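# Press the gauge pin on the magnet-marked fixture post

## Task

The checking fixture has four posts, and exactly one of them has a yellow magnet on it. Press that post's gauge pin fully home and keep it there for one second; afterwards the spring is allowed to push it back out. Do not disturb the pins on the other three posts, and do not move the magnet.

## Robot and tools

ROBOT. Two UR20-type arms, left_arm and right_arm, each ending in a Robotiq 2F-85 two-finger gripper with a wrist camera (cam_left_wrist, cam_right_wrist, both 896x504). Calibrated base positions in the scene frame: left_arm (+0.060, +0.928, 0) m, right_arm (-0.064, -0.817, 0) m, each turned very slightly about z. The scene frame has its origin at table height between the arms, +z up, +x out over the table, and left_arm on the +y side. Image sides do not match arm names.

FRAMES. Each arm reports end_effector_position (m), end_effector_quat_wxyz and velocities in its own base frame. Fixed cameras and the table use the scene frame. Motion offsets run along the axes of that arm's current Hand target. The gripper's fingers point along its +z and close along its y. end_effector_position is the centre of the closed pads; closed fingertips reach about 19 mm past it, open ones about 6 mm. A camera mount sticks out up to 12 cm toward the gripper's +x.

THE 20-NUMBER ROW. Every command row lists both arms: left dx, dy, dz, rx, ry, rz, gripper position, force_limit, speed, activate, then the same ten for the right. All lie in [-1, 1]. The six pose numbers are an offset, not a pose: they count from the Hand target as it stood when the action or move began, in that target's axes. 1.0 equals 0.6 m of travel or 180 degrees; rx, ry, rz form one rotation vector. Sending six zeros asks nothing new of that arm. Gripper position +1 is fully open (85 mm), about -0.8 puts the pads together, -1 closes until blocked. force_limit and speed set grip force and finger speed (about 20, 85, 150 mm/s at -1, 0, +1); both start at +1. Always resend a gripper's current position, force_limit and speed, since 0 is a real command. Keep activate at 0; send 1 only when the gripper fault reads 7 or 13.

TOOLS.
execute_actions(actions, cameras): actions is a list of actions, each a table of up to 15 rows of 20 numbers, one row per 1/30 s step; a short table repeats its last row to step 15. Every row is an offset from the same start pose, so repeating an action moves further. Images come back only for an empty list or when cameras names them (["all"], [] or names).
move(target, speed, blend, stop_force, zero, blocking, cameras): straight-line path for each gripper toward offset targets from the Hand target. target is one 20-number row or up to 15 rows, all counted from the same starting Hand targets. speed in m/s, 0.002 to 4.2 (default 0.25); turns are capped at twice that in rad/s. blend in m rounds corners between listed targets (0 = stop at each). stop_force in N, 6 to 120, ends an arm's path when the wrist sensor feels that much resistance; use it slowly for pressing on the pin, leave it out when backing away from a contact, and don't rely on it when the gripper rotates. zero (default true) re-zeros the sensor before the move. blocking=false returns early while the move continues (not allowed with stop_force). Paths ignore obstacles and the other arm; keep paths away from an arm's own base.
wait(seconds, cameras): 0 to 3600 s, sends nothing new; useful for holding the pin down one second.
stop(cameras): brakes a running move.
zoom_image(camera, region): closer view of [x0, y0, x1, y1] pixels of the latest image, at most 504 by 504.
zero_wrist_force(arm): subtracts current wrist reading from later ones.
read_manual(section): licence texts only.
finished_scene(scene): ends the current scene; give its number. Call nothing after it in the same reply when ending the first scene.

RESULTS. Hand target is the last commanded pose after clipping (orientation is clipped to within 32 degrees of the measured one); the next offsets count from it, and the gripper often rests a little short. The move: line gives the ending (done = within 3 mm and 2 degrees, off_target, moving, held, fault) and limits (paced, held). Gripper object_status: 0 moving, 1 blocked while opening, 2 blocked while closing (a grip), 3 reached position. position_measured is in counts: 3 open, 230 pads together. Wrist force and torque are in the gripper's own axes, a push on a surface showing as force from it into the arm. Joint torques are whole drive outputs with offsets and noise. Step readings list end_effector_position at some steps for execute_actions only. Camera calibration lines give intrinsics and T_world_to_cam in each arm's base frame.

AVOID. A joint torque at its load limit, or about 150 N (plus or minus 25) of outside force on an arm, stops that arm for 10 s; so does a shoulder or elbow joint straying over 7.5 degrees from its planned path. Arms are stiff: aiming even slightly beyond a firm surface can fault, so approach the pin slowly with stop_force and only as deep as needed, then back off. Pressing between the two arms can end the scene. Motors at 85 C brake the arm; pushing toward unreachable poses heats them. Do not hit the fixture, press the wrong pins, knock the magnet, or let anything fall off the table.

Each tool is called after ">>>" as name(argument=value, ...), one argument or row to a line, values as JSON.

## Session

>>> execute_actions(
  actions=[],
)

Scene clock: 0.00 s.
left_arm: end_effector_position=(+1.5589, -0.2113, +0.3064) position_measured=3 object_status=3 fault=0 end_effector_quat_wxyz=(+0.164, +0.615, -0.603, +0.481) | right_arm: end_effector_position=(+0.3647, +0.8809, +0.2847) position_measured=3 object_status=3 fault=0 end_effector_quat_wxyz=(-0.039, +0.207, +0.977, +0.001)
Joint positions: left_arm=[-0.105 -0.646 1.222 -2.923 -2.399 -2.05] | right_arm=[4.504 -1.813 -1.999 -0.898 1.65 1.781]
Joint velocities: within noise
Joint torques (N m): no reading
Motor temperatures (°C): left_arm=[24 36 26 39 35 34] | right_arm=[29 36 36 38 34 39]
Wrist force (N): no reading
Wrist torque (N m): no reading
Wrist force, peak (N): no reading
Hand target: left_arm +1.5589, -0.2113, +0.3064; +0.164, +0.615, -0.603, +0.481 | right_arm +0.3647, +0.8809, +0.2847; -0.039, +0.207, +0.977, +0.001
Tool commands: left_gripper/position=+1.0 left_gripper/force_limit=+1.0 left_gripper/speed=+1.0 left_gripper/activate=+0.0 right_gripper/position=+1.0 right_gripper/force_limit=+1.0 right_gripper/speed=+1.0 right_gripper/activate=+0.0

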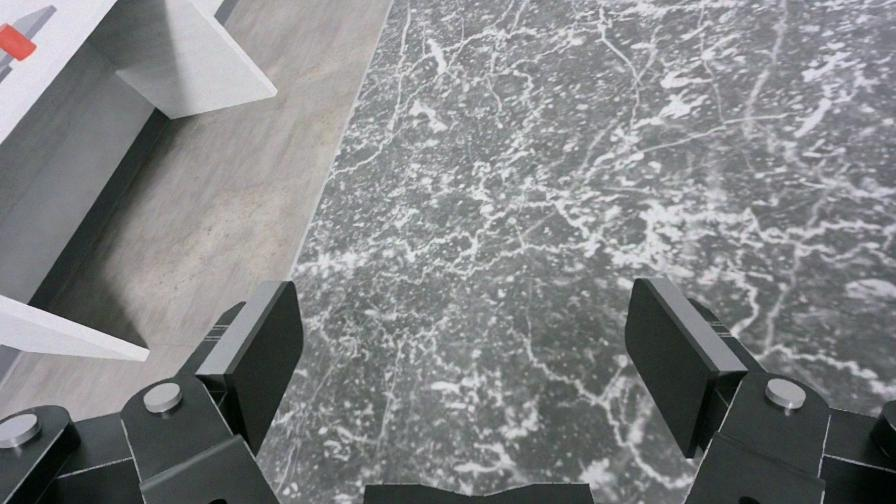

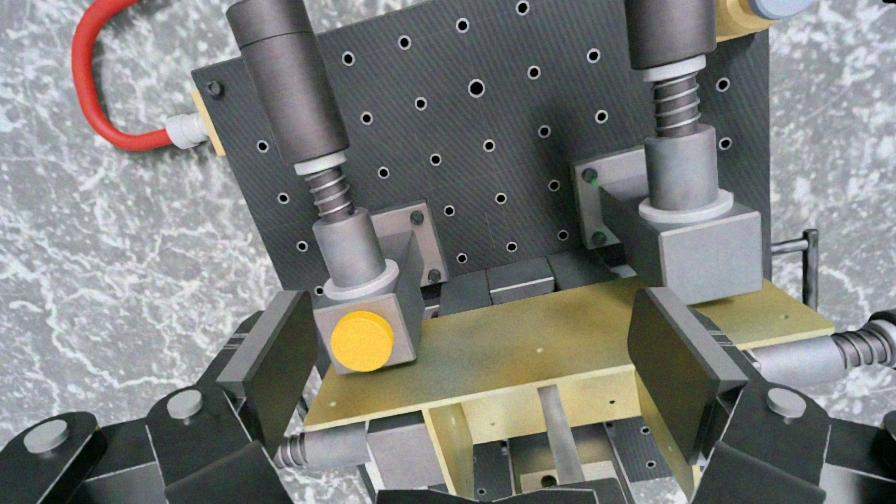

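>>> move(
  target=[0,0,0,0,0,0,1,1,1,0, 0.1,0,-0.25,0,0,0,-1,-1,0,0],
  cameras=["cam_right_wrist"],
)

>>> move(
  target=[0,0,0,0,0,0,1,1,1,0, 0.1,0.2,0,0,0,0,-1,-1,0,0],
  cameras=["cam_right_wrist"],
)

Scene clock: 2.00 s.
left_arm: end_effector_position=(+1.5589, -0.2113, +0.3064) position_measured=3 object_status=3 fault=0 end_effector_quat_wxyz=(+0.164, +0.615, -0.603, +0.481) | right_arm: end_effector_position=(+0.3216, +0.9026, +0.4387) position_measured=232 object_status=3 fault=0 end_effector_quat_wxyz=(-0.039, +0.207, +0.977, +0.001)
Joint positions: left_arm=[-0.105 -0.646 1.222 -2.923 -2.399 -2.05] | right_arm=[4.553 -1.715 -1.874 -1.117 1.65 1.83]
Joint torques (N m): left_arm=[1.35 -266.98 -90.24 -9.09 -1.99 -1.05] | right_arm=[23.57 133.58 111.05 4.42 -3.97 4.84]
Wrist force (N): left_arm=[0.1 -0.1 -0.1] | right_arm=[1.2 0.8 1.0]
Wrist torque (N m): left_arm=[-0.02 -0.02 0.00] | right_arm=[-0.08 -0.23 -0.07]
Wrist force, peak (N): left_arm=[0.1 -0.5 0.2] | right_arm=[2.4 0.9 -2.6]
Hand target: left_arm +1.5589, -0.2113, +0.3064; +0.164, +0.615, -0.603, +0.481 | right_arm +0.3216, +0.9026, +0.4388; -0.039, +0.207, +0.977, +0.001
Off the commanded pose: left_arm 0.000 m, 0 deg | right_arm 0.000 m, 0 deg.
move: done
cam_right_wrist: T_world_to_cam=[[0.43549, 0.8988, -0.04995, -0.9207], [0.85337, -0.39455, 0.34071, -0.04945], [0.28652, -0.191, -0.93884, 0.60899]] pos_world=[0.26866, 0.92433, 0.54261]

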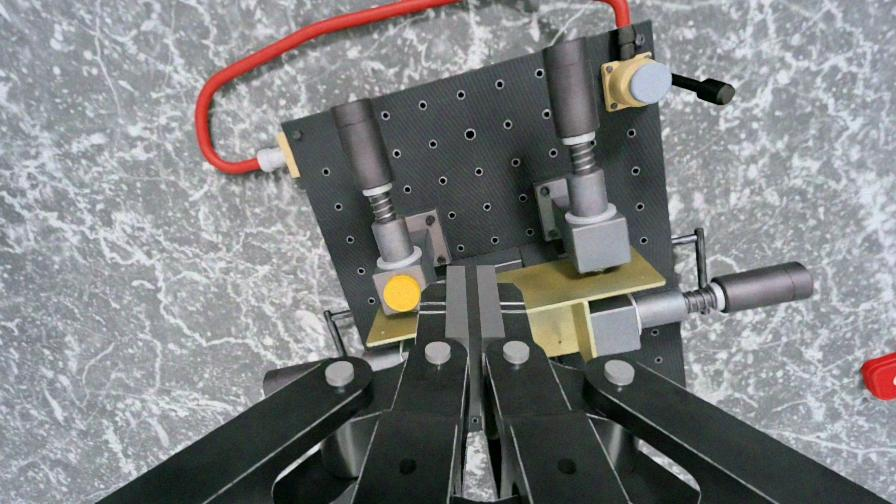

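Scene clock: 3.13 s.
left_arm: end_effector_position=(+1.5589, -0.2113, +0.3064) position_measured=3 object_status=3 fault=0 end_effector_quat_wxyz=(+0.164, +0.615, -0.603, +0.481) | right_arm: end_effector_position=(+0.3156, +1.0364, +0.4417) position_measured=232 object_status=3 fault=0 end_effector_quat_wxyz=(-0.039, +0.207, +0.977, +0.001)
Joint positions: left_arm=[-0.105 -0.646 1.222 -2.923 -2.399 -2.05] | right_arm=[4.579 -1.851 -1.698 -1.156 1.649 1.856]
Joint torques (N m): left_arm=[2.3 -265.57 -92.16 -9.39 -2.8 -0.51] | right_arm=[18.43 106.73 115.48 4.6 -3.3 4.75]
Wrist force (N): left_arm=[0.0 -0.2 0.2] | right_arm=[0.9 0.3 1.7]
Wrist torque (N m): left_arm=[-0.03 0.01 0.00] | right_arm=[-0.01 -0.09 0.00]
Wrist force, peak (N): left_arm=[0.2 -0.4 0.0] | right_arm=[1.9 3.3 1.4]
Hand target: left_arm +1.5589, -0.2113, +0.3064; +0.164, +0.615, -0.603, +0.481 | right_arm +0.3156, +1.0366, +0.4417; -0.039, +0.207, +0.977, +0.001
Off the commanded pose: left_arm 0.000 m, 0 deg | right_arm 0.000 m, 0 deg.
move: done
cam_right_wrist: T_world_to_cam=[[0.43548, 0.89881, -0.04991, -1.03822], [0.85335, -0.39453, 0.34079, 0.00742], [0.28662, -0.19099, -0.93881, 0.63895]] pos_world=[0.26266, 1.05813, 0.54551]

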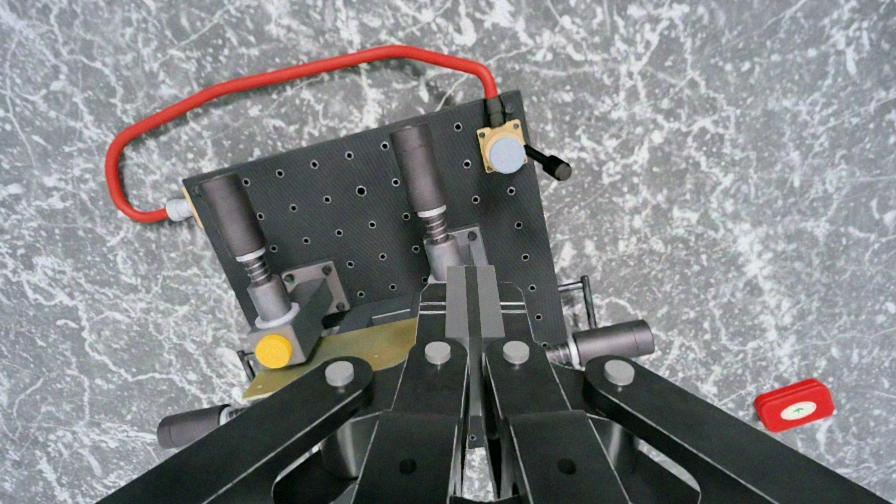

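>>> move(
  target=[0,0,0,0,0,0,1,1,1,0, 0.0347,-0.3713,0.2442,-0.0022,-0.0246,-0.0605,-1,-1,0,0],
  cameras=["cam_right_wrist"],
)

Scene clock: 6.33 s.
left_arm: end_effector_position=(+1.5589, -0.2113, +0.3064) position_measured=3 object_status=3 fault=0 end_effector_quat_wxyz=(+0.164, +0.615, -0.603, +0.481) | right_arm: end_effector_position=(+0.1951, +0.8442, +0.3007) position_measured=232 object_status=3 fault=0 end_effector_quat_wxyz=(-0.001, +0.114, +0.994, +0.000)
Joint positions: left_arm=[-0.105 -0.646 1.222 -2.923 -2.399 -2.05] | right_arm=[4.719 -1.703 -2.111 -0.899 1.572 1.805]
Joint torques (N m): left_arm=[2.34 -268.26 -91.08 -8.88 -2.39 -0.7] | right_arm=[13.27 119.95 77.13 15.62 -4.74 5.68]
Wrist force (N): left_arm=[-0.1 -0.2 -0.1] | right_arm=[1.5 -0.1 0.5]
Wrist torque (N m): left_arm=[-0.04 0.01 0.00] | right_arm=[-0.02 -0.16 0.28]
Wrist force, peak (N): left_arm=[0.5 -0.5 0.0] | right_arm=[2.4 -2.2 2.1]
Hand target: left_arm +1.5589, -0.2113, +0.3064; +0.164, +0.615, -0.603, +0.481 | right_arm +0.1950, +0.8440, +0.3006; -0.001, +0.114, +0.994, +0.000
Off the commanded pose: left_arm 0.000 m, 0 deg | right_arm 0.000 m, 0 deg.
move: done
cam_right_wrist: T_world_to_cam=[[0.26091, 0.9648, -0.03282, -0.84686], [0.88349, -0.22495, 0.41091, -0.08765], [0.38907, -0.1362, -0.91108, 0.42981]] pos_world=[0.13117, 0.85588, 0.39982]

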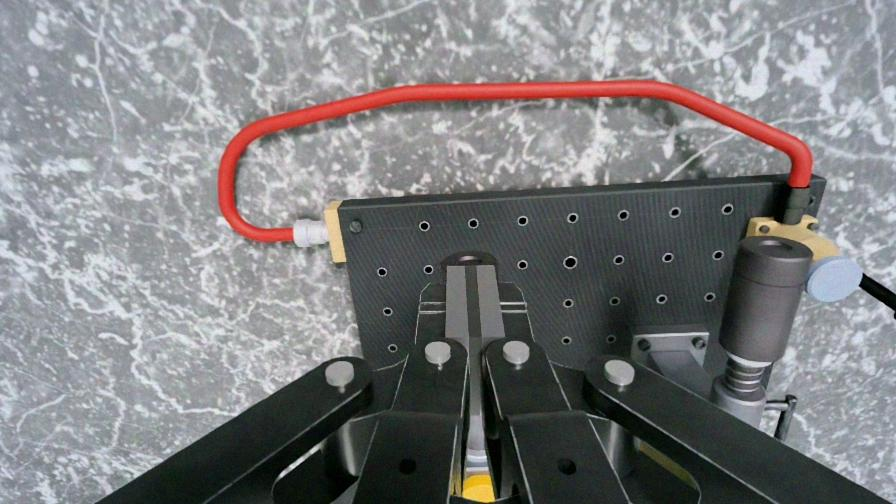

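>>> move(
  target=[0,0,0,0,0,0,1,1,1,0, 0,0,0.206,0,0,0,-1,-1,0,0],
  cameras=["cam_right_wrist"],
)

>>> move(
  target=[0,0,0,0,0,0,1,1,1,0, -0.13,0,0,0,0,0,-1,-1,0,0],
  speed=0.02,
  stop_force=60,
  cameras=["cam_right_wrist"],
)

>>> wait(
  seconds=1.2,
)

Scene clock: 7.93 s.
left_arm: end_effector_position=(+1.5589, -0.2113, +0.3064) position_measured=3 object_status=3 fault=0 end_effector_quat_wxyz=(+0.164, +0.615, -0.603, +0.481) | right_arm: end_effector_position=(+0.1948, +0.8440, +0.1771) position_measured=232 object_status=3 fault=0 end_effector_quat_wxyz=(-0.001, +0.114, +0.994, +0.000)
Joint positions: left_arm=[-0.105 -0.646 1.222 -2.923 -2.399 -2.05] | right_arm=[4.719 -1.822 -2.191 -0.7 1.572 1.806]
Joint torques (N m): left_arm=[2.61 -266.81 -90.1 -8.98 -2.62 -1.21] | right_arm=[-18.5 94.6 57.17 17.35 -2.96 -4.96]
Wrist force (N): left_arm=[0.0 -0.3 0.0] | right_arm=[0.5 1.0 0.2]
Wrist torque (N m): left_arm=[-0.05 0.00 0.00] | right_arm=[0.40 -0.04 0.06]
Wrist force, peak (N): left_arm=[0.1 -0.4 -0.4] | right_arm=[1.8 0.1 -3.2]
Hand target: left_arm +1.5589, -0.2113, +0.3064; +0.164, +0.615, -0.603, +0.481 | right_arm +0.1948, +0.8440, +0.1770; -0.001, +0.114, +0.994, +0.000
Off the commanded pose: left_arm 0.000 m, 0 deg | right_arm 0.000 m, 0 deg.
move: done
cam_right_wrist: T_world_to_cam=[[0.26091, 0.9648, -0.03282, -0.85062], [0.88349, -0.22495, 0.41091, -0.0366], [0.38907, -0.1362, -0.91108, 0.31742]] pos_world=[0.13077, 0.85568, 0.27632]

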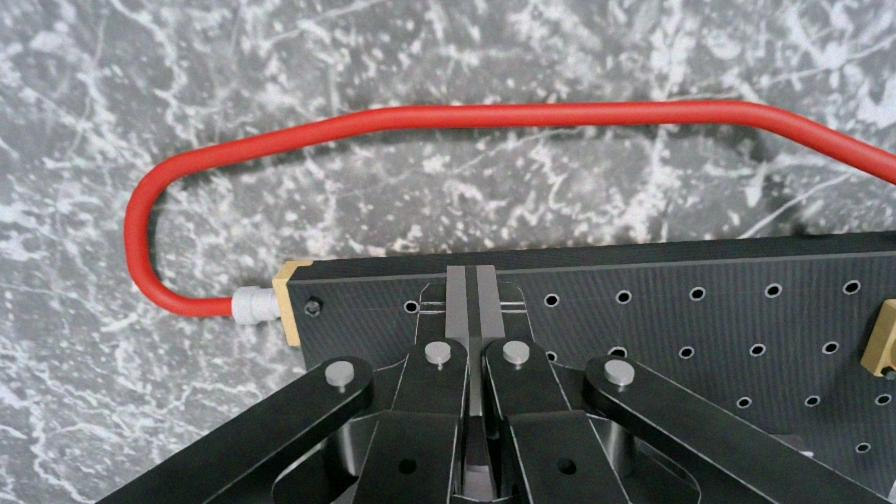

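Scene clock: 12.07 s.
left_arm: end_effector_position=(+1.5589, -0.2113, +0.3064) position_measured=3 object_status=3 fault=0 end_effector_quat_wxyz=(+0.164, +0.615, -0.603, +0.481) | right_arm: end_effector_position=(+0.2523, +0.8307, +0.1769) position_measured=232 object_status=3 fault=0 end_effector_quat_wxyz=(-0.001, +0.114, +0.994, +0.000)
Joint positions: left_arm=[-0.105 -0.646 1.222 -2.923 -2.399 -2.05] | right_arm=[4.651 -1.824 -2.188 -0.7 1.572 1.737]
Joint torques (N m): left_arm=[-0.32 -267.27 -93.78 -9.31 -3 -0.84] | right_arm=[-30.48 125.6 48.14 9.06 -22.04 5.4]
Wrist force (N): left_arm=[0.0 0.0 -0.2] | right_arm=[56.2 -1.8 -8.1]
Wrist torque (N m): left_arm=[-0.01 0.01 0.00] | right_arm=[0.45 -0.05 -0.29]
Wrist force, peak (N): left_arm=[0.4 -0.4 -0.1] | right_arm=[102.4 -1.5 3.3]
Hand target: left_arm +1.5589, -0.2113, +0.3064; +0.164, +0.615, -0.603, +0.481 | right_arm +0.2523, +0.8307, +0.1769; -0.001, +0.114, +0.994, +0.000 (not the last commanded pose)
Off the commanded pose: left_arm 0.000 m, 0 deg | right_arm 0.019 m, 0 deg.
move: contact (right_arm)
cam_right_wrist: T_world_to_cam=[[0.26091, 0.9648, -0.03282, -0.8528], [0.88349, -0.22495, 0.41091, -0.09027], [0.38907, -0.1362, -0.91108, 0.29297]] pos_world=[0.18827, 0.84238, 0.27602]

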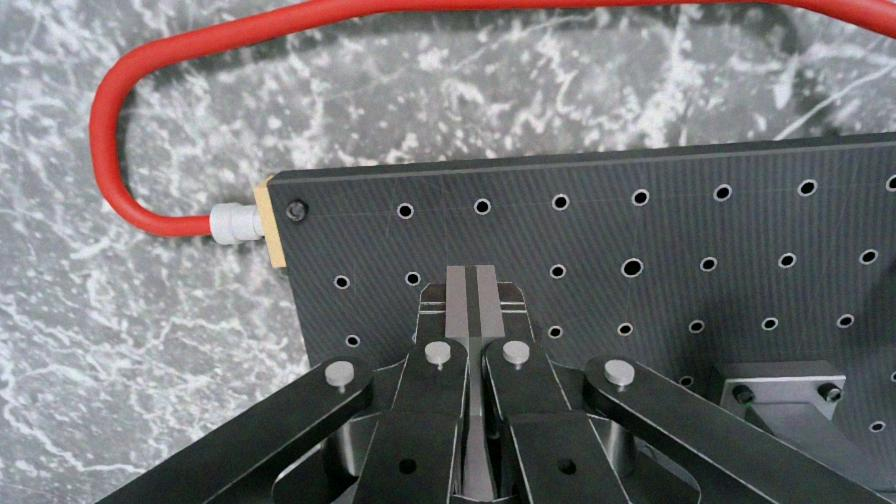

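Scene clock: 13.27 s.
left_arm: end_effector_position=(+1.5589, -0.2113, +0.3064) position_measured=3 object_status=3 fault=0 end_effector_quat_wxyz=(+0.164, +0.615, -0.603, +0.481) | right_arm: end_effector_position=(+0.2523, +0.8307, +0.1769) position_measured=232 object_status=3 fault=0 end_effector_quat_wxyz=(-0.001, +0.114, +0.994, +0.000)
Joint positions: left_arm=[-0.105 -0.646 1.222 -2.923 -2.399 -2.05] | right_arm=[4.651 -1.824 -2.188 -0.7 1.572 1.737]
Joint torques (N m): left_arm=[-3.6 -266.47 -91.99 -9.21 -3.48 -0.91] | right_arm=[-31.46 130.34 49.14 11.22 -15.91 4.66]
Wrist force (N): left_arm=[-0.2 -0.3 0.1] | right_arm=[55.9 1.0 -5.2]
Wrist torque (N m): left_arm=[-0.05 0.05 0.00] | right_arm=[0.48 -0.08 -0.31]
Wrist force, peak (N): left_arm=[-0.2 -0.4 -0.2] | right_arm=[56.5 -1.3 -7.8]
Hand target: left_arm +1.5589, -0.2113, +0.3064; +0.164, +0.615, -0.603, +0.481 | right_arm +0.2523, +0.8307, +0.1769; -0.001, +0.114, +0.994, +0.000 (not the last commanded pose)
Tool commands: left_gripper/position=+1.0 left_gripper/force_limit=+1.0 left_gripper/speed=+1.0 left_gripper/activate=+0.0 right_gripper/position=-1.0 right_gripper/force_limit=-1.0 right_gripper/speed=+0.0 right_gripper/activate=+0.0
Off the commanded pose: left_arm 0.000 m, 0 deg | right_arm 0.019 m, 0 deg.
wait: 1.20 s; at rest by 0.17 s

>>> move(
  target=[0,0,0,0,0,0,1,1,1,0, 0.1,0,0,0,0,0,-1,-1,0,0],
)

>>> finished_scene(
  scene=1,
)

Scene clock: 14.30 s.
left_arm: end_effector_position=(+1.5589, -0.2113, +0.3064) position_measured=3 object_status=3 fault=0 end_effector_quat_wxyz=(+0.164, +0.615, -0.603, +0.481) | right_arm: end_effector_position=(+0.1939, +0.8441, +0.1770) position_measured=232 object_status=3 fault=0 end_effector_quat_wxyz=(-0.001, +0.114, +0.994, +0.000)
Joint positions: left_arm=[-0.105 -0.646 1.222 -2.923 -2.399 -2.05] | right_arm=[4.72 -1.822 -2.191 -0.7 1.573 1.806]
Joint torques (N m): left_arm=[3.17 -271.09 -93.56 -9.55 -2.76 -0.97] | right_arm=[16.27 110.21 84.25 14.5 -2.16 2.67]
Wrist force (N): left_arm=[0.0 0.0 0.1] | right_arm=[2.1 1.0 5.1]
Wrist torque (N m): left_arm=[0.01 0.00 0.00] | right_arm=[0.40 -0.32 -0.04]
Wrist force, peak (N): left_arm=[0.1 -0.4 0.0] | right_arm=[55.8 0.9 -5.6]
Hand target: left_arm +1.5589, -0.2113, +0.3064; +0.164, +0.615, -0.603, +0.481 | right_arm +0.1938, +0.8442, +0.1770; -0.001, +0.114, +0.994, +0.000
Off the commanded pose: left_arm 0.000 m, 0 deg | right_arm 0.000 m, 0 deg.
move: done

The scene is finished: the task was done.


## Next scene

The same job, from a new start.

>>> execute_actions(
  actions=[],
)

Scene clock: 0.00 s.
left_arm: end_effector_position=(+1.2449, -0.9950, +0.1726) position_measured=3 object_status=3 fault=0 end_effector_quat_wxyz=(-0.052, -0.612, +0.785, -0.079) | right_arm: end_effector_position=(+1.5911, -0.4431, +0.2264) position_measured=3 object_status=3 fault=0 end_effector_quat_wxyz=(+0.277, +0.852, -0.343, +0.282)
Joint positions: left_arm=[-0.774 -0.625 0.99 -2.08 -1.695 -2.108] | right_arm=[3.13 -2.528 -1.097 -0.679 0.847 -2.545]
Joint velocities: within noise
Joint torques (N m): no reading
Motor temperatures (°C): left_arm=[24 35 26 39 34 34] | right_arm=[28 35 36 37 34 38]
Wrist force (N): no reading
Wrist torque (N m): no reading
Wrist force, peak (N): no reading
Hand target: left_arm +1.2449, -0.9950, +0.1726; -0.052, -0.612, +0.785, -0.079 | right_arm +1.5911, -0.4431, +0.2264; +0.277, +0.852, -0.343, +0.282
Tool commands: left_gripper/position=+1.0 left_gripper/force_limit=+1.0 left_gripper/speed=+1.0 left_gripper/activate=+0.0 right_gripper/position=+1.0 right_gripper/force_limit=+1.0 right_gripper/speed=+1.0 right_gripper/activate=+0.0
camera_calibration:
cam_left_wrist: T_world_to_cam=[[-0.96269, 0.26452, -0.05706, 1.47173], [0.24163, 0.93521, 0.25882, 0.60288], [0.12183, 0.23538, -0.96424, 0.36947]] pos_world=[1.22613, -1.04009, 0.28419]
cam_right_wrist: T_world_to_cam=[[-0.7524, -0.61621, 0.23277, 0.88009], [-0.65701, 0.67666, -0.33238, 1.43887], [0.04731, -0.40301, -0.91397, 0.06985]] pos_world=[1.60422, -0.40315, 0.33723]

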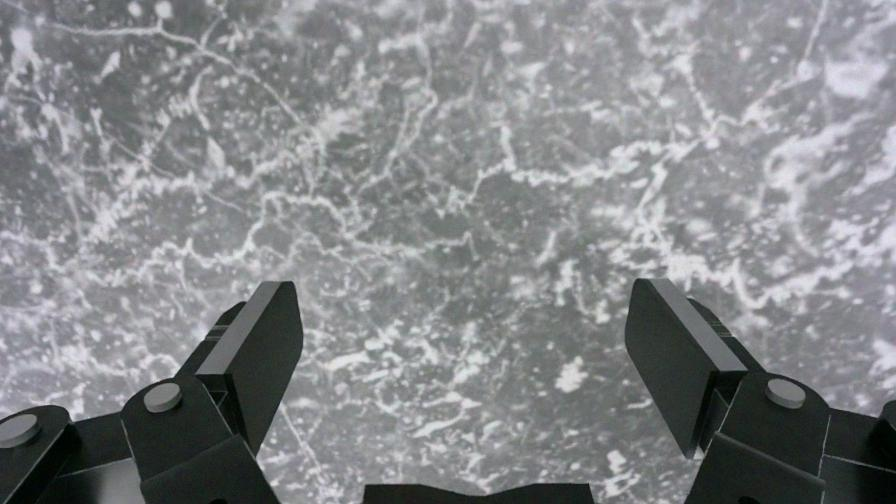

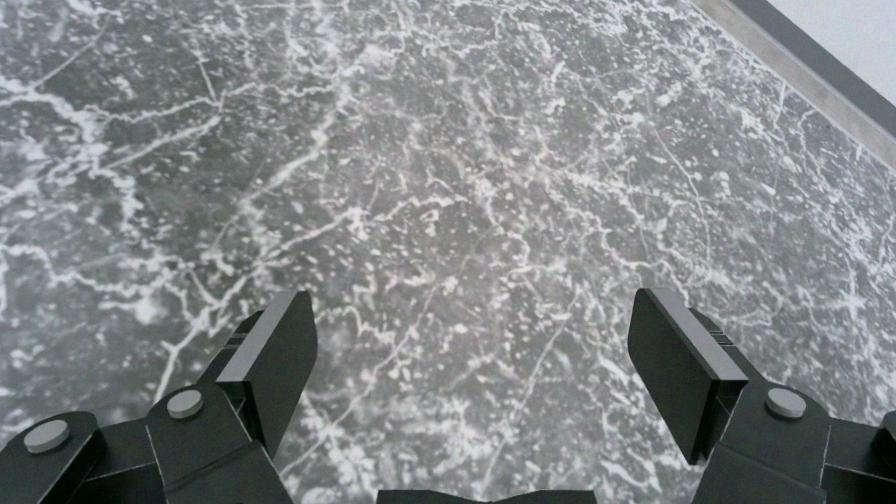

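>>> move(
  target=[0.34,1,-0.731,0,0,0,-1,-1,0,0,0,0,0,0,0,0,-1,-1,0,0],
  speed=0.6,
  cameras=["cam_left_wrist"],
)

Scene clock: 3.07 s.
left_arm: end_effector_position=(+0.6067, -0.9642, +0.6030) position_measured=232 object_status=3 fault=0 end_effector_quat_wxyz=(-0.052, -0.612, +0.785, -0.079) | right_arm: end_effector_position=(+1.5911, -0.4431, +0.2264) position_measured=232 object_status=3 fault=0 end_effector_quat_wxyz=(+0.277, +0.852, -0.343, +0.282)
Joint positions: left_arm=[-1.169 -1.338 1.573 -1.987 -1.63 -2.499] | right_arm=[3.13 -2.528 -1.097 -0.679 0.847 -2.545]
Joint torques (N m): left_arm=[-27.17 -182.36 -83.94 -6.16 6.27 -4.09] | right_arm=[0.4 266.28 97.3 10.29 -2.34 -0.53]
Wrist force (N): left_arm=[0.6 -0.5 0.2] | right_arm=[-0.1 0.1 0.2]
Wrist torque (N m): left_arm=[-0.09 -0.06 0.11] | right_arm=[0.02 0.00 0.00]
Wrist force, peak (N): left_arm=[2.0 4.3 -3.5] | right_arm=[-0.5 0.0 -0.3]
Hand target: left_arm +0.6064, -0.9642, +0.6032; -0.052, -0.612, +0.785, -0.079 | right_arm +1.5911, -0.4431, +0.2264; +0.277, +0.852, -0.343, +0.282
Off the commanded pose: left_arm 0.000 m, 0 deg | right_arm 0.000 m, 0 deg.
move: done
cam_left_wrist: T_world_to_cam=[[-0.96269, 0.26452, -0.05703, 0.87363], [0.24162, 0.93519, 0.25891, 0.61683], [0.12182, 0.23547, -0.96422, 0.85507]] pos_world=[0.58783, -1.00929, 0.71459]

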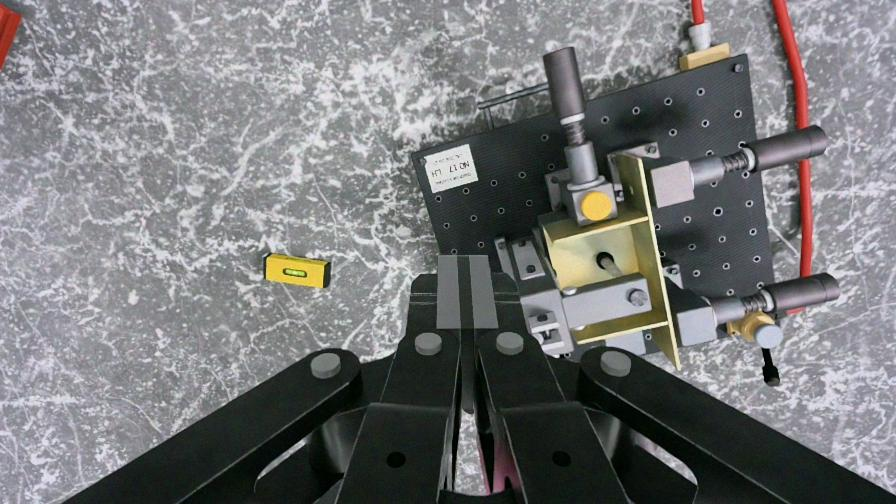

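>>> move(
  target=[-0.0075,0.054,0.4247,-0.0122,-0.0591,-0.0782,-1,-1,0,0,0,0,0,0,0,0,-1,-1,0,0],
  speed=0.5,
  cameras=["cam_left_wrist"],
)

Scene clock: 5.00 s.
left_arm: end_effector_position=(+0.5801, -1.0001, +0.3504) position_measured=232 object_status=3 fault=0 end_effector_quat_wxyz=(+0.000, +0.707, -0.707, +0.001) | right_arm: end_effector_position=(+1.5911, -0.4431, +0.2264) position_measured=232 object_status=3 fault=0 end_effector_quat_wxyz=(+0.277, +0.852, -0.343, +0.282)
Joint positions: left_arm=[-1.22 -1.17 1.661 -2.063 -1.571 -2.791] | right_arm=[3.13 -2.528 -1.097 -0.679 0.847 -2.545]
Joint torques (N m): left_arm=[-19.94 -148.87 -114.71 -13.88 6.82 -5.81] | right_arm=[-1.59 267.34 97.96 10.69 -2.26 -1.07]
Wrist force (N): left_arm=[0.1 0.0 -0.7] | right_arm=[0.2 -0.2 0.1]
Wrist torque (N m): left_arm=[-0.01 -0.01 0.17] | right_arm=[-0.02 -0.07 0.00]
Wrist force, peak (N): left_arm=[1.3 0.4 4.4] | right_arm=[0.4 0.3 0.1]
Hand target: left_arm +0.5801, -1.0003, +0.3502; +0.000, +0.707, -0.707, +0.001 | right_arm +1.5911, -0.4431, +0.2264; +0.277, +0.852, -0.343, +0.282
Off the commanded pose: left_arm 0.000 m, 0 deg | right_arm 0.000 m, 0 deg.
move: done
cam_left_wrist: T_world_to_cam=[[-0.99962, 0.02627, 0.00844, 0.60337], [0.02736, 0.90448, 0.42564, 0.75738], [0.00355, 0.42571, -0.90485, 0.86123]] pos_world=[0.57937, -1.06752, 0.45183]

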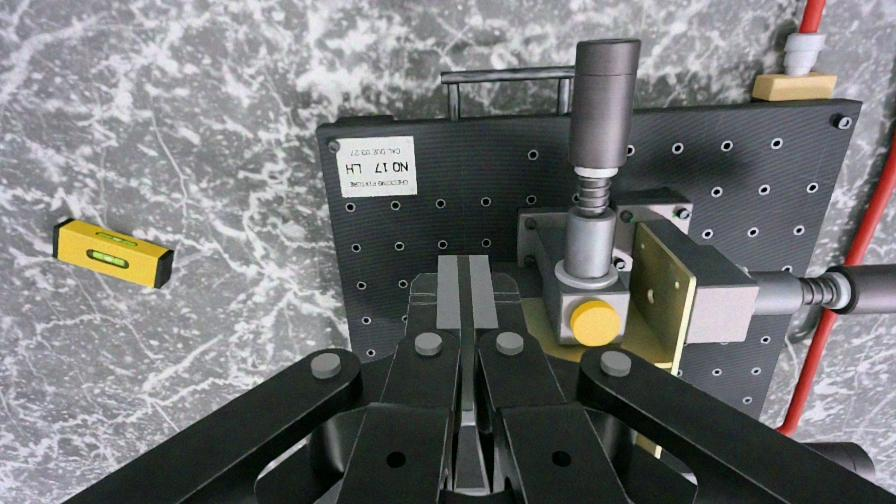

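>>> move(
  target=[0.166,0.143,0.184,0,0,0,-1,-1,0,0,0,0,0,0,0,0,-1,-1,0,0],
  speed=0.4,
  cameras=["cam_left_wrist"],
)

Scene clock: 8.00 s.
left_arm: end_effector_position=(+0.4945, -1.1000, +0.2401) position_measured=232 object_status=3 fault=0 end_effector_quat_wxyz=(+0.000, +0.707, -0.707, +0.001) | right_arm: end_effector_position=(+1.5911, -0.4431, +0.2264) position_measured=232 object_status=3 fault=0 end_effector_quat_wxyz=(+0.277, +0.852, -0.343, +0.282)
Joint positions: left_arm=[-1.316 -1.054 1.649 -2.168 -1.571 -2.887] | right_arm=[3.13 -2.528 -1.097 -0.679 0.847 -2.545]
Joint torques (N m): left_arm=[-14.64 -165.39 -113.94 -13.51 6.35 -5.72] | right_arm=[-0.75 268.43 99.59 11.03 -3.02 -0.88]
Wrist force (N): left_arm=[0.6 -0.8 -0.7] | right_arm=[-0.2 0.0 0.0]
Wrist torque (N m): left_arm=[-0.17 -0.07 0.17] | right_arm=[0.01 0.02 0.00]
Wrist force, peak (N): left_arm=[-1.9 -2.6 -3.1] | right_arm=[0.3 -0.2 -0.3]
Hand target: left_arm +0.4944, -1.1001, +0.2399; +0.000, +0.707, -0.707, +0.001 | right_arm +1.5911, -0.4431, +0.2264; +0.277, +0.852, -0.343, +0.282
Off the commanded pose: left_arm 0.000 m, 0 deg | right_arm 0.000 m, 0 deg.
move: done
cam_left_wrist: T_world_to_cam=[[-0.99963, 0.026, 0.00853, 0.52102], [0.02716, 0.90453, 0.42555, 0.89721], [0.00335, 0.42562, -0.90489, 0.80428]] pos_world=[0.49377, -1.16742, 0.34153]

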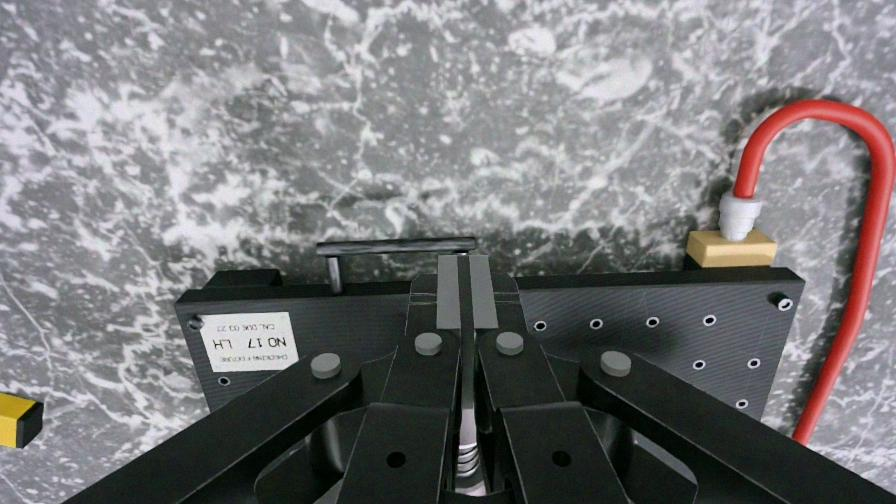

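>>> move(
  target=[
    [0,0,0.104,0,0,0,-1,-1,0,0,0,0,0,0,0,0,-1,-1,0,0],
    [-0.022,0,0.105,0,0,0,-1,-1,0,0,0,0,0,0,0,0,-1,-1,0,0],
  ],
  speed=0.25,
  blend=[0.01,0],
)

>>> move(
  target=[-0.13,0,0,0,0,0,-1,-1,0,0,0,0,0,0,0,0,-1,-1,0,0],
  speed=0.02,
  stop_force=60,
)

>>> wait(
  seconds=1.1,
  cameras=["cam_left_wrist"],
)

Scene clock: 9.50 s.
left_arm: end_effector_position=(+0.4944, -1.0871, +0.1769) position_measured=232 object_status=3 fault=0 end_effector_quat_wxyz=(+0.000, +0.707, -0.707, +0.001) | right_arm: end_effector_position=(+1.5911, -0.4431, +0.2264) position_measured=232 object_status=3 fault=0 end_effector_quat_wxyz=(+0.277, +0.852, -0.343, +0.282)
Joint positions: left_arm=[-1.313 -1.021 1.7 -2.251 -1.571 -2.885] | right_arm=[3.13 -2.528 -1.097 -0.679 0.847 -2.545]
Joint torques (N m): left_arm=[21.41 -227.63 -67.48 -13.9 4.93 2.81] | right_arm=[2.06 267.16 99 10.66 -3.06 -0.74]
Wrist force (N): left_arm=[0.0 -0.3 -0.3] | right_arm=[0.0 -0.3 -0.3]
Wrist torque (N m): left_arm=[-0.07 0.06 -0.18] | right_arm=[-0.04 -0.02 0.00]
Wrist force, peak (N): left_arm=[0.5 -0.8 -3.7] | right_arm=[0.4 0.0 -0.3]
Hand target: left_arm +0.4944, -1.0870, +0.1769; +0.000, +0.707, -0.707, +0.001 | right_arm +1.5911, -0.4431, +0.2264; +0.277, +0.852, -0.343, +0.282
Off the commanded pose: left_arm 0.000 m, 0 deg | right_arm 0.000 m, 0 deg.
move: done; blend cut to 0.0066 m at target 1

Scene clock: 12.90 s.
left_arm: end_effector_position=(+0.4944, -1.0476, +0.1769) position_measured=232 object_status=3 fault=0 end_effector_quat_wxyz=(+0.000, +0.707, -0.707, +0.001) | right_arm: end_effector_position=(+1.5911, -0.4431, +0.2264) position_measured=232 object_status=3 fault=0 end_effector_quat_wxyz=(+0.277, +0.852, -0.343, +0.282)
Joint positions: left_arm=[-1.304 -1.054 1.759 -2.277 -1.571 -2.876] | right_arm=[3.13 -2.528 -1.097 -0.679 0.847 -2.545]
Joint torques (N m): left_arm=[5.02 -144.8 -59.64 5.2 10.21 -4.99] | right_arm=[-2.54 269.36 98.12 10.71 -2.51 -0.17]
Wrist force (N): left_arm=[47.1 -0.1 -13.1] | right_arm=[-0.3 0.1 0.0]
Wrist torque (N m): left_arm=[-0.15 -0.09 -0.40] | right_arm=[0.03 0.03 0.00]
Wrist force, peak (N): left_arm=[99.3 -4.3 20.6] | right_arm=[0.0 0.4 -0.3]
Hand target: left_arm +0.4944, -1.0476, +0.1769; +0.000, +0.707, -0.707, +0.001 (not the last commanded pose) | right_arm +1.5911, -0.4431, +0.2264; +0.277, +0.852, -0.343, +0.282
Off the commanded pose: left_arm 0.039 m, 0 deg | right_arm 0.000 m, 0 deg.
move: contact (left_arm)

Scene clock: 14.00 s.
left_arm: end_effector_position=(+0.4944, -1.0476, +0.1769) position_measured=232 object_status=3 fault=0 end_effector_quat_wxyz=(+0.000, +0.707, -0.707, +0.001) | right_arm: end_effector_position=(+1.5911, -0.4431, +0.2264) position_measured=232 object_status=3 fault=0 end_effector_quat_wxyz=(+0.277, +0.852, -0.343, +0.282)
Joint positions: left_arm=[-1.304 -1.054 1.759 -2.277 -1.571 -2.876] | right_arm=[3.13 -2.528 -1.097 -0.679 0.847 -2.545]
Joint torques (N m): left_arm=[7.59 -146.52 -59.76 2.97 9.5 -3.75] | right_arm=[0.59 266.68 99.05 10.18 -2.39 -0.43]
Wrist force (N): left_arm=[46.2 -0.2 -12.7] | right_arm=[0.2 0.1 -0.2]
Wrist torque (N m): left_arm=[-0.15 -0.09 -0.40] | right_arm=[0.02 -0.05 0.00]
Wrist force, peak (N): left_arm=[47.2 -0.1 -13.1] | right_arm=[0.4 -0.1 -0.2]
Hand target: left_arm +0.4944, -1.0476, +0.1769; +0.000, +0.707, -0.707, +0.001 (not the last commanded pose) | right_arm +1.5911, -0.4431, +0.2264; +0.277, +0.852, -0.343, +0.282
Tool commands: left_gripper/position=-1.0 left_gripper/force_limit=-1.0 left_gripper/speed=+0.0 left_gripper/activate=+0.0 right_gripper/position=-1.0 right_gripper/force_limit=-1.0 right_gripper/speed=+0.0 right_gripper/activate=+0.0
Off the commanded pose: left_arm 0.039 m, 0 deg | right_arm 0.000 m, 0 deg.
wait: 1.10 s; at rest by 0.17 s
cam_left_wrist: T_world_to_cam=[[-0.99962, 0.02604, 0.00844, 0.52027], [0.02716, 0.90449, 0.42564, 0.87665], [0.00345, 0.42571, -0.90485, 0.72481]] pos_world=[0.49377, -1.11502, 0.27833]

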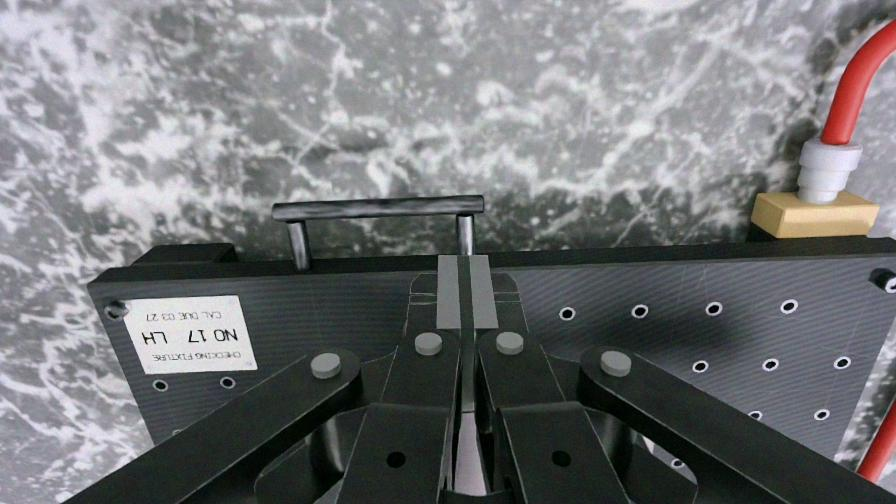

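>>> finished_scene(
  scene=2,
)

The scene is finished: the task was done.


## Next scene

The same job, from a new start.

>>> execute_actions(
  actions=[],
)

Scene clock: 0.00 s.
left_arm: end_effector_position=(+0.4095, -1.0280, +0.3496) position_measured=3 object_status=3 fault=0 end_effector_quat_wxyz=(-0.166, +0.603, +0.780, +0.006) | right_arm: end_effector_position=(+1.7496, +0.0920, +0.2599) position_measured=3 object_status=3 fault=0 end_effector_quat_wxyz=(-0.210, +0.702, +0.632, +0.252)
Joint positions: left_arm=[-1.316 -1.125 1.554 -1.726 -1.763 0.028] | right_arm=[3.192 -2.85 -0.27 -1.441 2.224 1.778]
Joint velocities: within noise
Joint torques (N m): no reading
Motor temperatures (°C): left_arm=[24 35 26 38 34 33] | right_arm=[28 35 35 36 33 38]
Wrist force (N): no reading
Wrist torque (N m): no reading
Wrist force, peak (N): no reading
Hand target: left_arm +0.4095, -1.0280, +0.3496; -0.166, +0.603, +0.780, +0.006 | right_arm +1.7496, +0.0920, +0.2599; -0.210, +0.702, +0.632, +0.252
Tool commands: left_gripper/position=+1.0 left_gripper/force_limit=+1.0 left_gripper/speed=+1.0 left_gripper/activate=+0.0 right_gripper/position=+1.0 right_gripper/force_limit=+1.0 right_gripper/speed=+1.0 right_gripper/activate=+0.0
camera_calibration:
cam_left_wrist: T_world_to_cam=[[0.9508, 0.2447, -0.19002, -0.07115], [0.27712, -0.94595, 0.16847, -1.12698], [-0.13853, -0.21284, -0.96722, 0.29654]] pos_world=[0.42104, -0.98554, 0.46316]
cam_right_wrist: T_world_to_cam=[[0.99231, -0.12159, -0.02333, -1.71021], [-0.12362, -0.96276, -0.24045, 0.38571], [0.00678, 0.24148, -0.97038, 0.33492]] pos_world=[1.74246, 0.08251, 0.37785]

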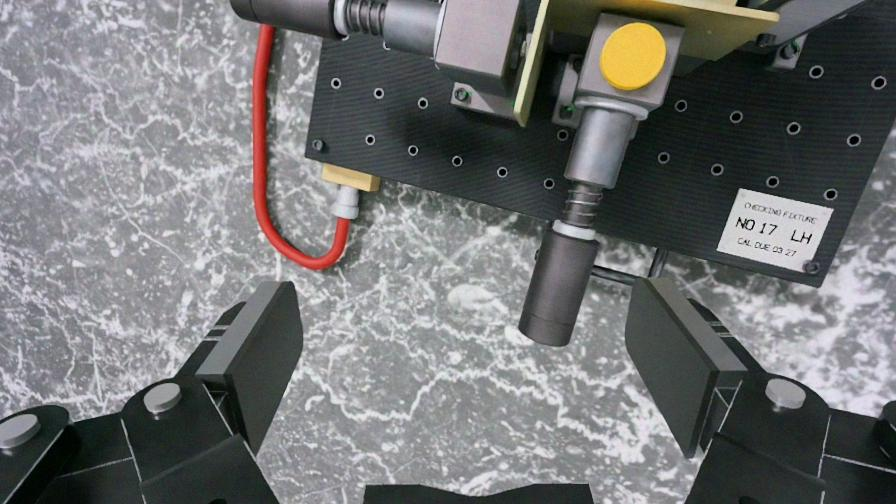

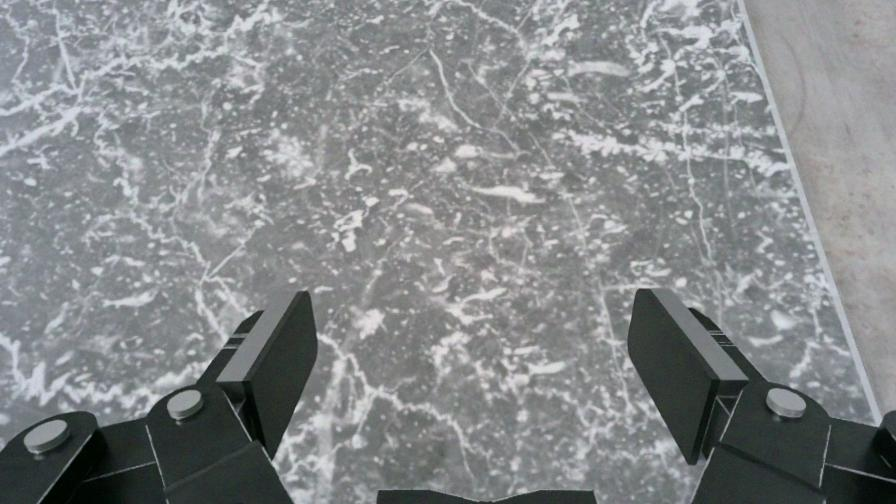

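>>> move(
  target=[
    [-0.1888,0.0348,0.0455,-0.0716,-0.0789,0.0724,-1,-1,0,0,0,0,0,0,0,0,1,1,1,0],
    [-0.2387,0.0707,0.2227,-0.0716,-0.0789,0.0724,-1,-1,0,0,0,0,0,0,0,0,1,1,1,0],
  ],
  speed=0.35,
  blend=[0.03,0],
  cameras=["cam_left_wrist"],
)

Scene clock: 2.87 s.
left_arm: end_effector_position=(+0.4468, -1.1231, +0.1774) position_measured=232 object_status=3 fault=0 end_effector_quat_wxyz=(+0.000, +0.698, +0.716, +0.000) | right_arm: end_effector_position=(+1.7496, +0.0920, +0.2599) position_measured=3 object_status=3 fault=0 end_effector_quat_wxyz=(-0.210, +0.702, +0.632, +0.252)
Joint positions: left_arm=[-1.359 -1.008 1.676 -2.239 -1.571 0.187] | right_arm=[3.192 -2.85 -0.27 -1.441 2.224 1.778]
Joint torques (N m): left_arm=[-12.84 -187.42 -63.67 -13.77 5.19 2.41] | right_arm=[-3.38 305.42 107.94 11.02 3.73 -0.4]
Wrist force (N): left_arm=[-0.3 0.3 -0.5] | right_arm=[-0.3 0.1 -0.2]
Wrist torque (N m): left_arm=[-0.07 0.00 0.04] | right_arm=[0.01 0.05 0.00]
Wrist force, peak (N): left_arm=[-1.0 0.1 -3.6] | right_arm=[-0.6 0.2 0.0]
Hand target: left_arm +0.4469, -1.1230, +0.1772; +0.000, +0.698, +0.716, +0.000 | right_arm +1.7496, +0.0920, +0.2599; -0.210, +0.702, +0.632, +0.252
Off the commanded pose: left_arm 0.000 m, 0 deg | right_arm 0.000 m, 0 deg.
move: done
cam_left_wrist: T_world_to_cam=[[0.99996, -0.00228, 0.00879, -0.45078], [-0.00582, -0.90397, 0.42755, -1.07061], [0.00697, -0.42758, -0.90395, -0.20241]] pos_world=[0.44594, -1.05538, 0.27873]

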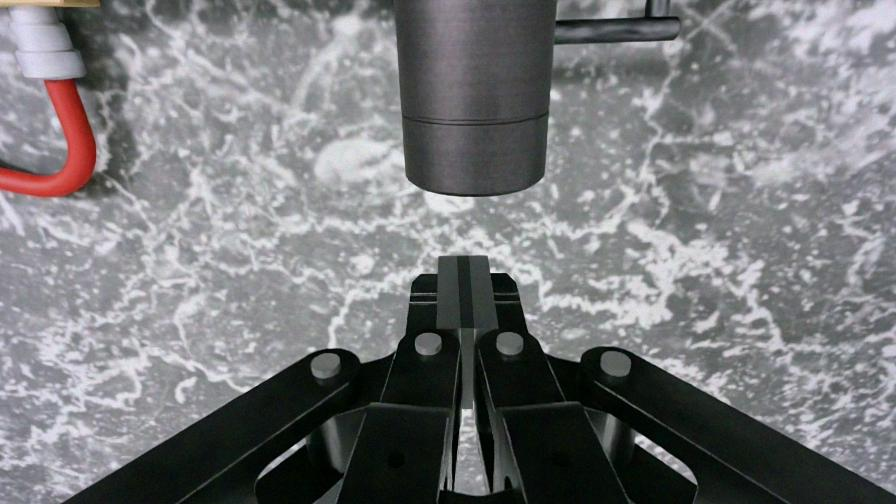

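>>> move(
  target=[
    [0.02,0.0035,0,0,0,0,-1,-1,0,0,0,0,0,0,0,0,1,1,1,0],
    [0.13,0.004,0,0,0,0,-1,-1,0,0,0,0,0,0,0,0,1,1,1,0],
  ],
  speed=[0.05,0.021],
  stop_force=60,
)

>>> wait(
  seconds=1.1,
  cameras=["cam_left_wrist"],
)

Scene clock: 6.30 s.
left_arm: end_effector_position=(+0.4481, -1.0803, +0.1772) position_measured=232 object_status=3 fault=0 end_effector_quat_wxyz=(+0.000, +0.698, +0.716, +0.000) | right_arm: end_effector_position=(+1.7496, +0.0920, +0.2599) position_measured=3 object_status=3 fault=0 end_effector_quat_wxyz=(-0.210, +0.702, +0.632, +0.252)
Joint positions: left_arm=[-1.35 -1.044 1.74 -2.269 -1.571 0.196] | right_arm=[3.192 -2.85 -0.27 -1.441 2.224 1.778]
Joint torques (N m): left_arm=[3.46 -142.99 -57.54 6.94 2.52 -3.91] | right_arm=[-0.28 308.89 106.79 10.42 2.97 -0.86]
Wrist force (N): left_arm=[-51.7 -1.8 -15.2] | right_arm=[0.1 0.0 -0.3]
Wrist torque (N m): left_arm=[0.02 0.00 -0.22] | right_arm=[0.01 -0.02 0.00]
Wrist force, peak (N): left_arm=[-110.2 2.5 20.7] | right_arm=[-0.3 0.5 0.2]
Hand target: left_arm +0.4481, -1.0804, +0.1772; +0.000, +0.698, +0.716, +0.000 (not the last commanded pose) | right_arm +1.7496, +0.0920, +0.2599; -0.210, +0.702, +0.632, +0.252
Off the commanded pose: left_arm 0.035 m, 0 deg | right_arm 0.000 m, 0 deg.
move: contact (left_arm); path passed 1 of 2 targets

Scene clock: 7.40 s.
left_arm: end_effector_position=(+0.4481, -1.0804, +0.1772) position_measured=232 object_status=3 fault=0 end_effector_quat_wxyz=(+0.000, +0.698, +0.716, +0.000) | right_arm: end_effector_position=(+1.7496, +0.0920, +0.2599) position_measured=3 object_status=3 fault=0 end_effector_quat_wxyz=(-0.210, +0.702, +0.632, +0.252)
Joint positions: left_arm=[-1.35 -1.044 1.74 -2.269 -1.571 0.196] | right_arm=[3.192 -2.85 -0.27 -1.441 2.224 1.778]
Joint torques (N m): left_arm=[1.18 -151.65 -59.72 5.7 2.71 -3.44] | right_arm=[-1.01 301.29 105.8 10.88 4.32 -0.95]
Wrist force (N): left_arm=[-50.9 -1.3 -14.7] | right_arm=[0.0 0.3 -0.3]
Wrist torque (N m): left_arm=[0.00 -0.01 -0.21] | right_arm=[0.04 -0.01 0.00]
Wrist force, peak (N): left_arm=[-51.5 -1.7 -15.3] | right_arm=[-0.5 0.0 0.0]
Hand target: left_arm +0.4481, -1.0804, +0.1772; +0.000, +0.698, +0.716, +0.000 (not the last commanded pose) | right_arm +1.7496, +0.0920, +0.2599; -0.210, +0.702, +0.632, +0.252
Tool commands: left_gripper/position=-1.0 left_gripper/force_limit=-1.0 left_gripper/speed=+0.0 left_gripper/activate=+0.0 right_gripper/position=+1.0 right_gripper/force_limit=+1.0 right_gripper/speed=+1.0 right_gripper/activate=+0.0
Off the commanded pose: left_arm 0.035 m, 0 deg | right_arm 0.000 m, 0 deg.
wait: 1.10 s; at rest by 0.17 s
cam_left_wrist: T_world_to_cam=[[0.99996, -0.00224, 0.00888, -0.45186], [-0.00582, -0.90388, 0.42775, -1.03188], [0.00707, -0.42778, -0.90385, -0.18462]] pos_world=[0.44714, -1.01268, 0.27853]

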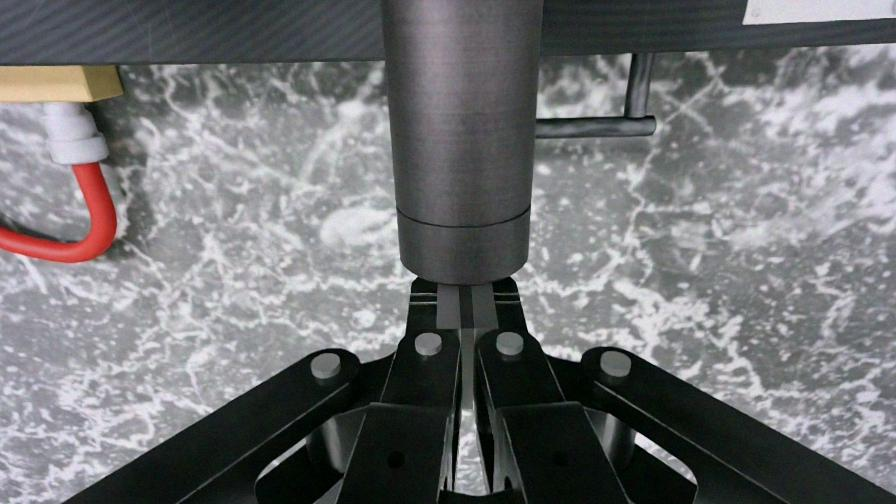

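>>> finished_scene(
  scene=3,
)

The scene is finished: the task was done.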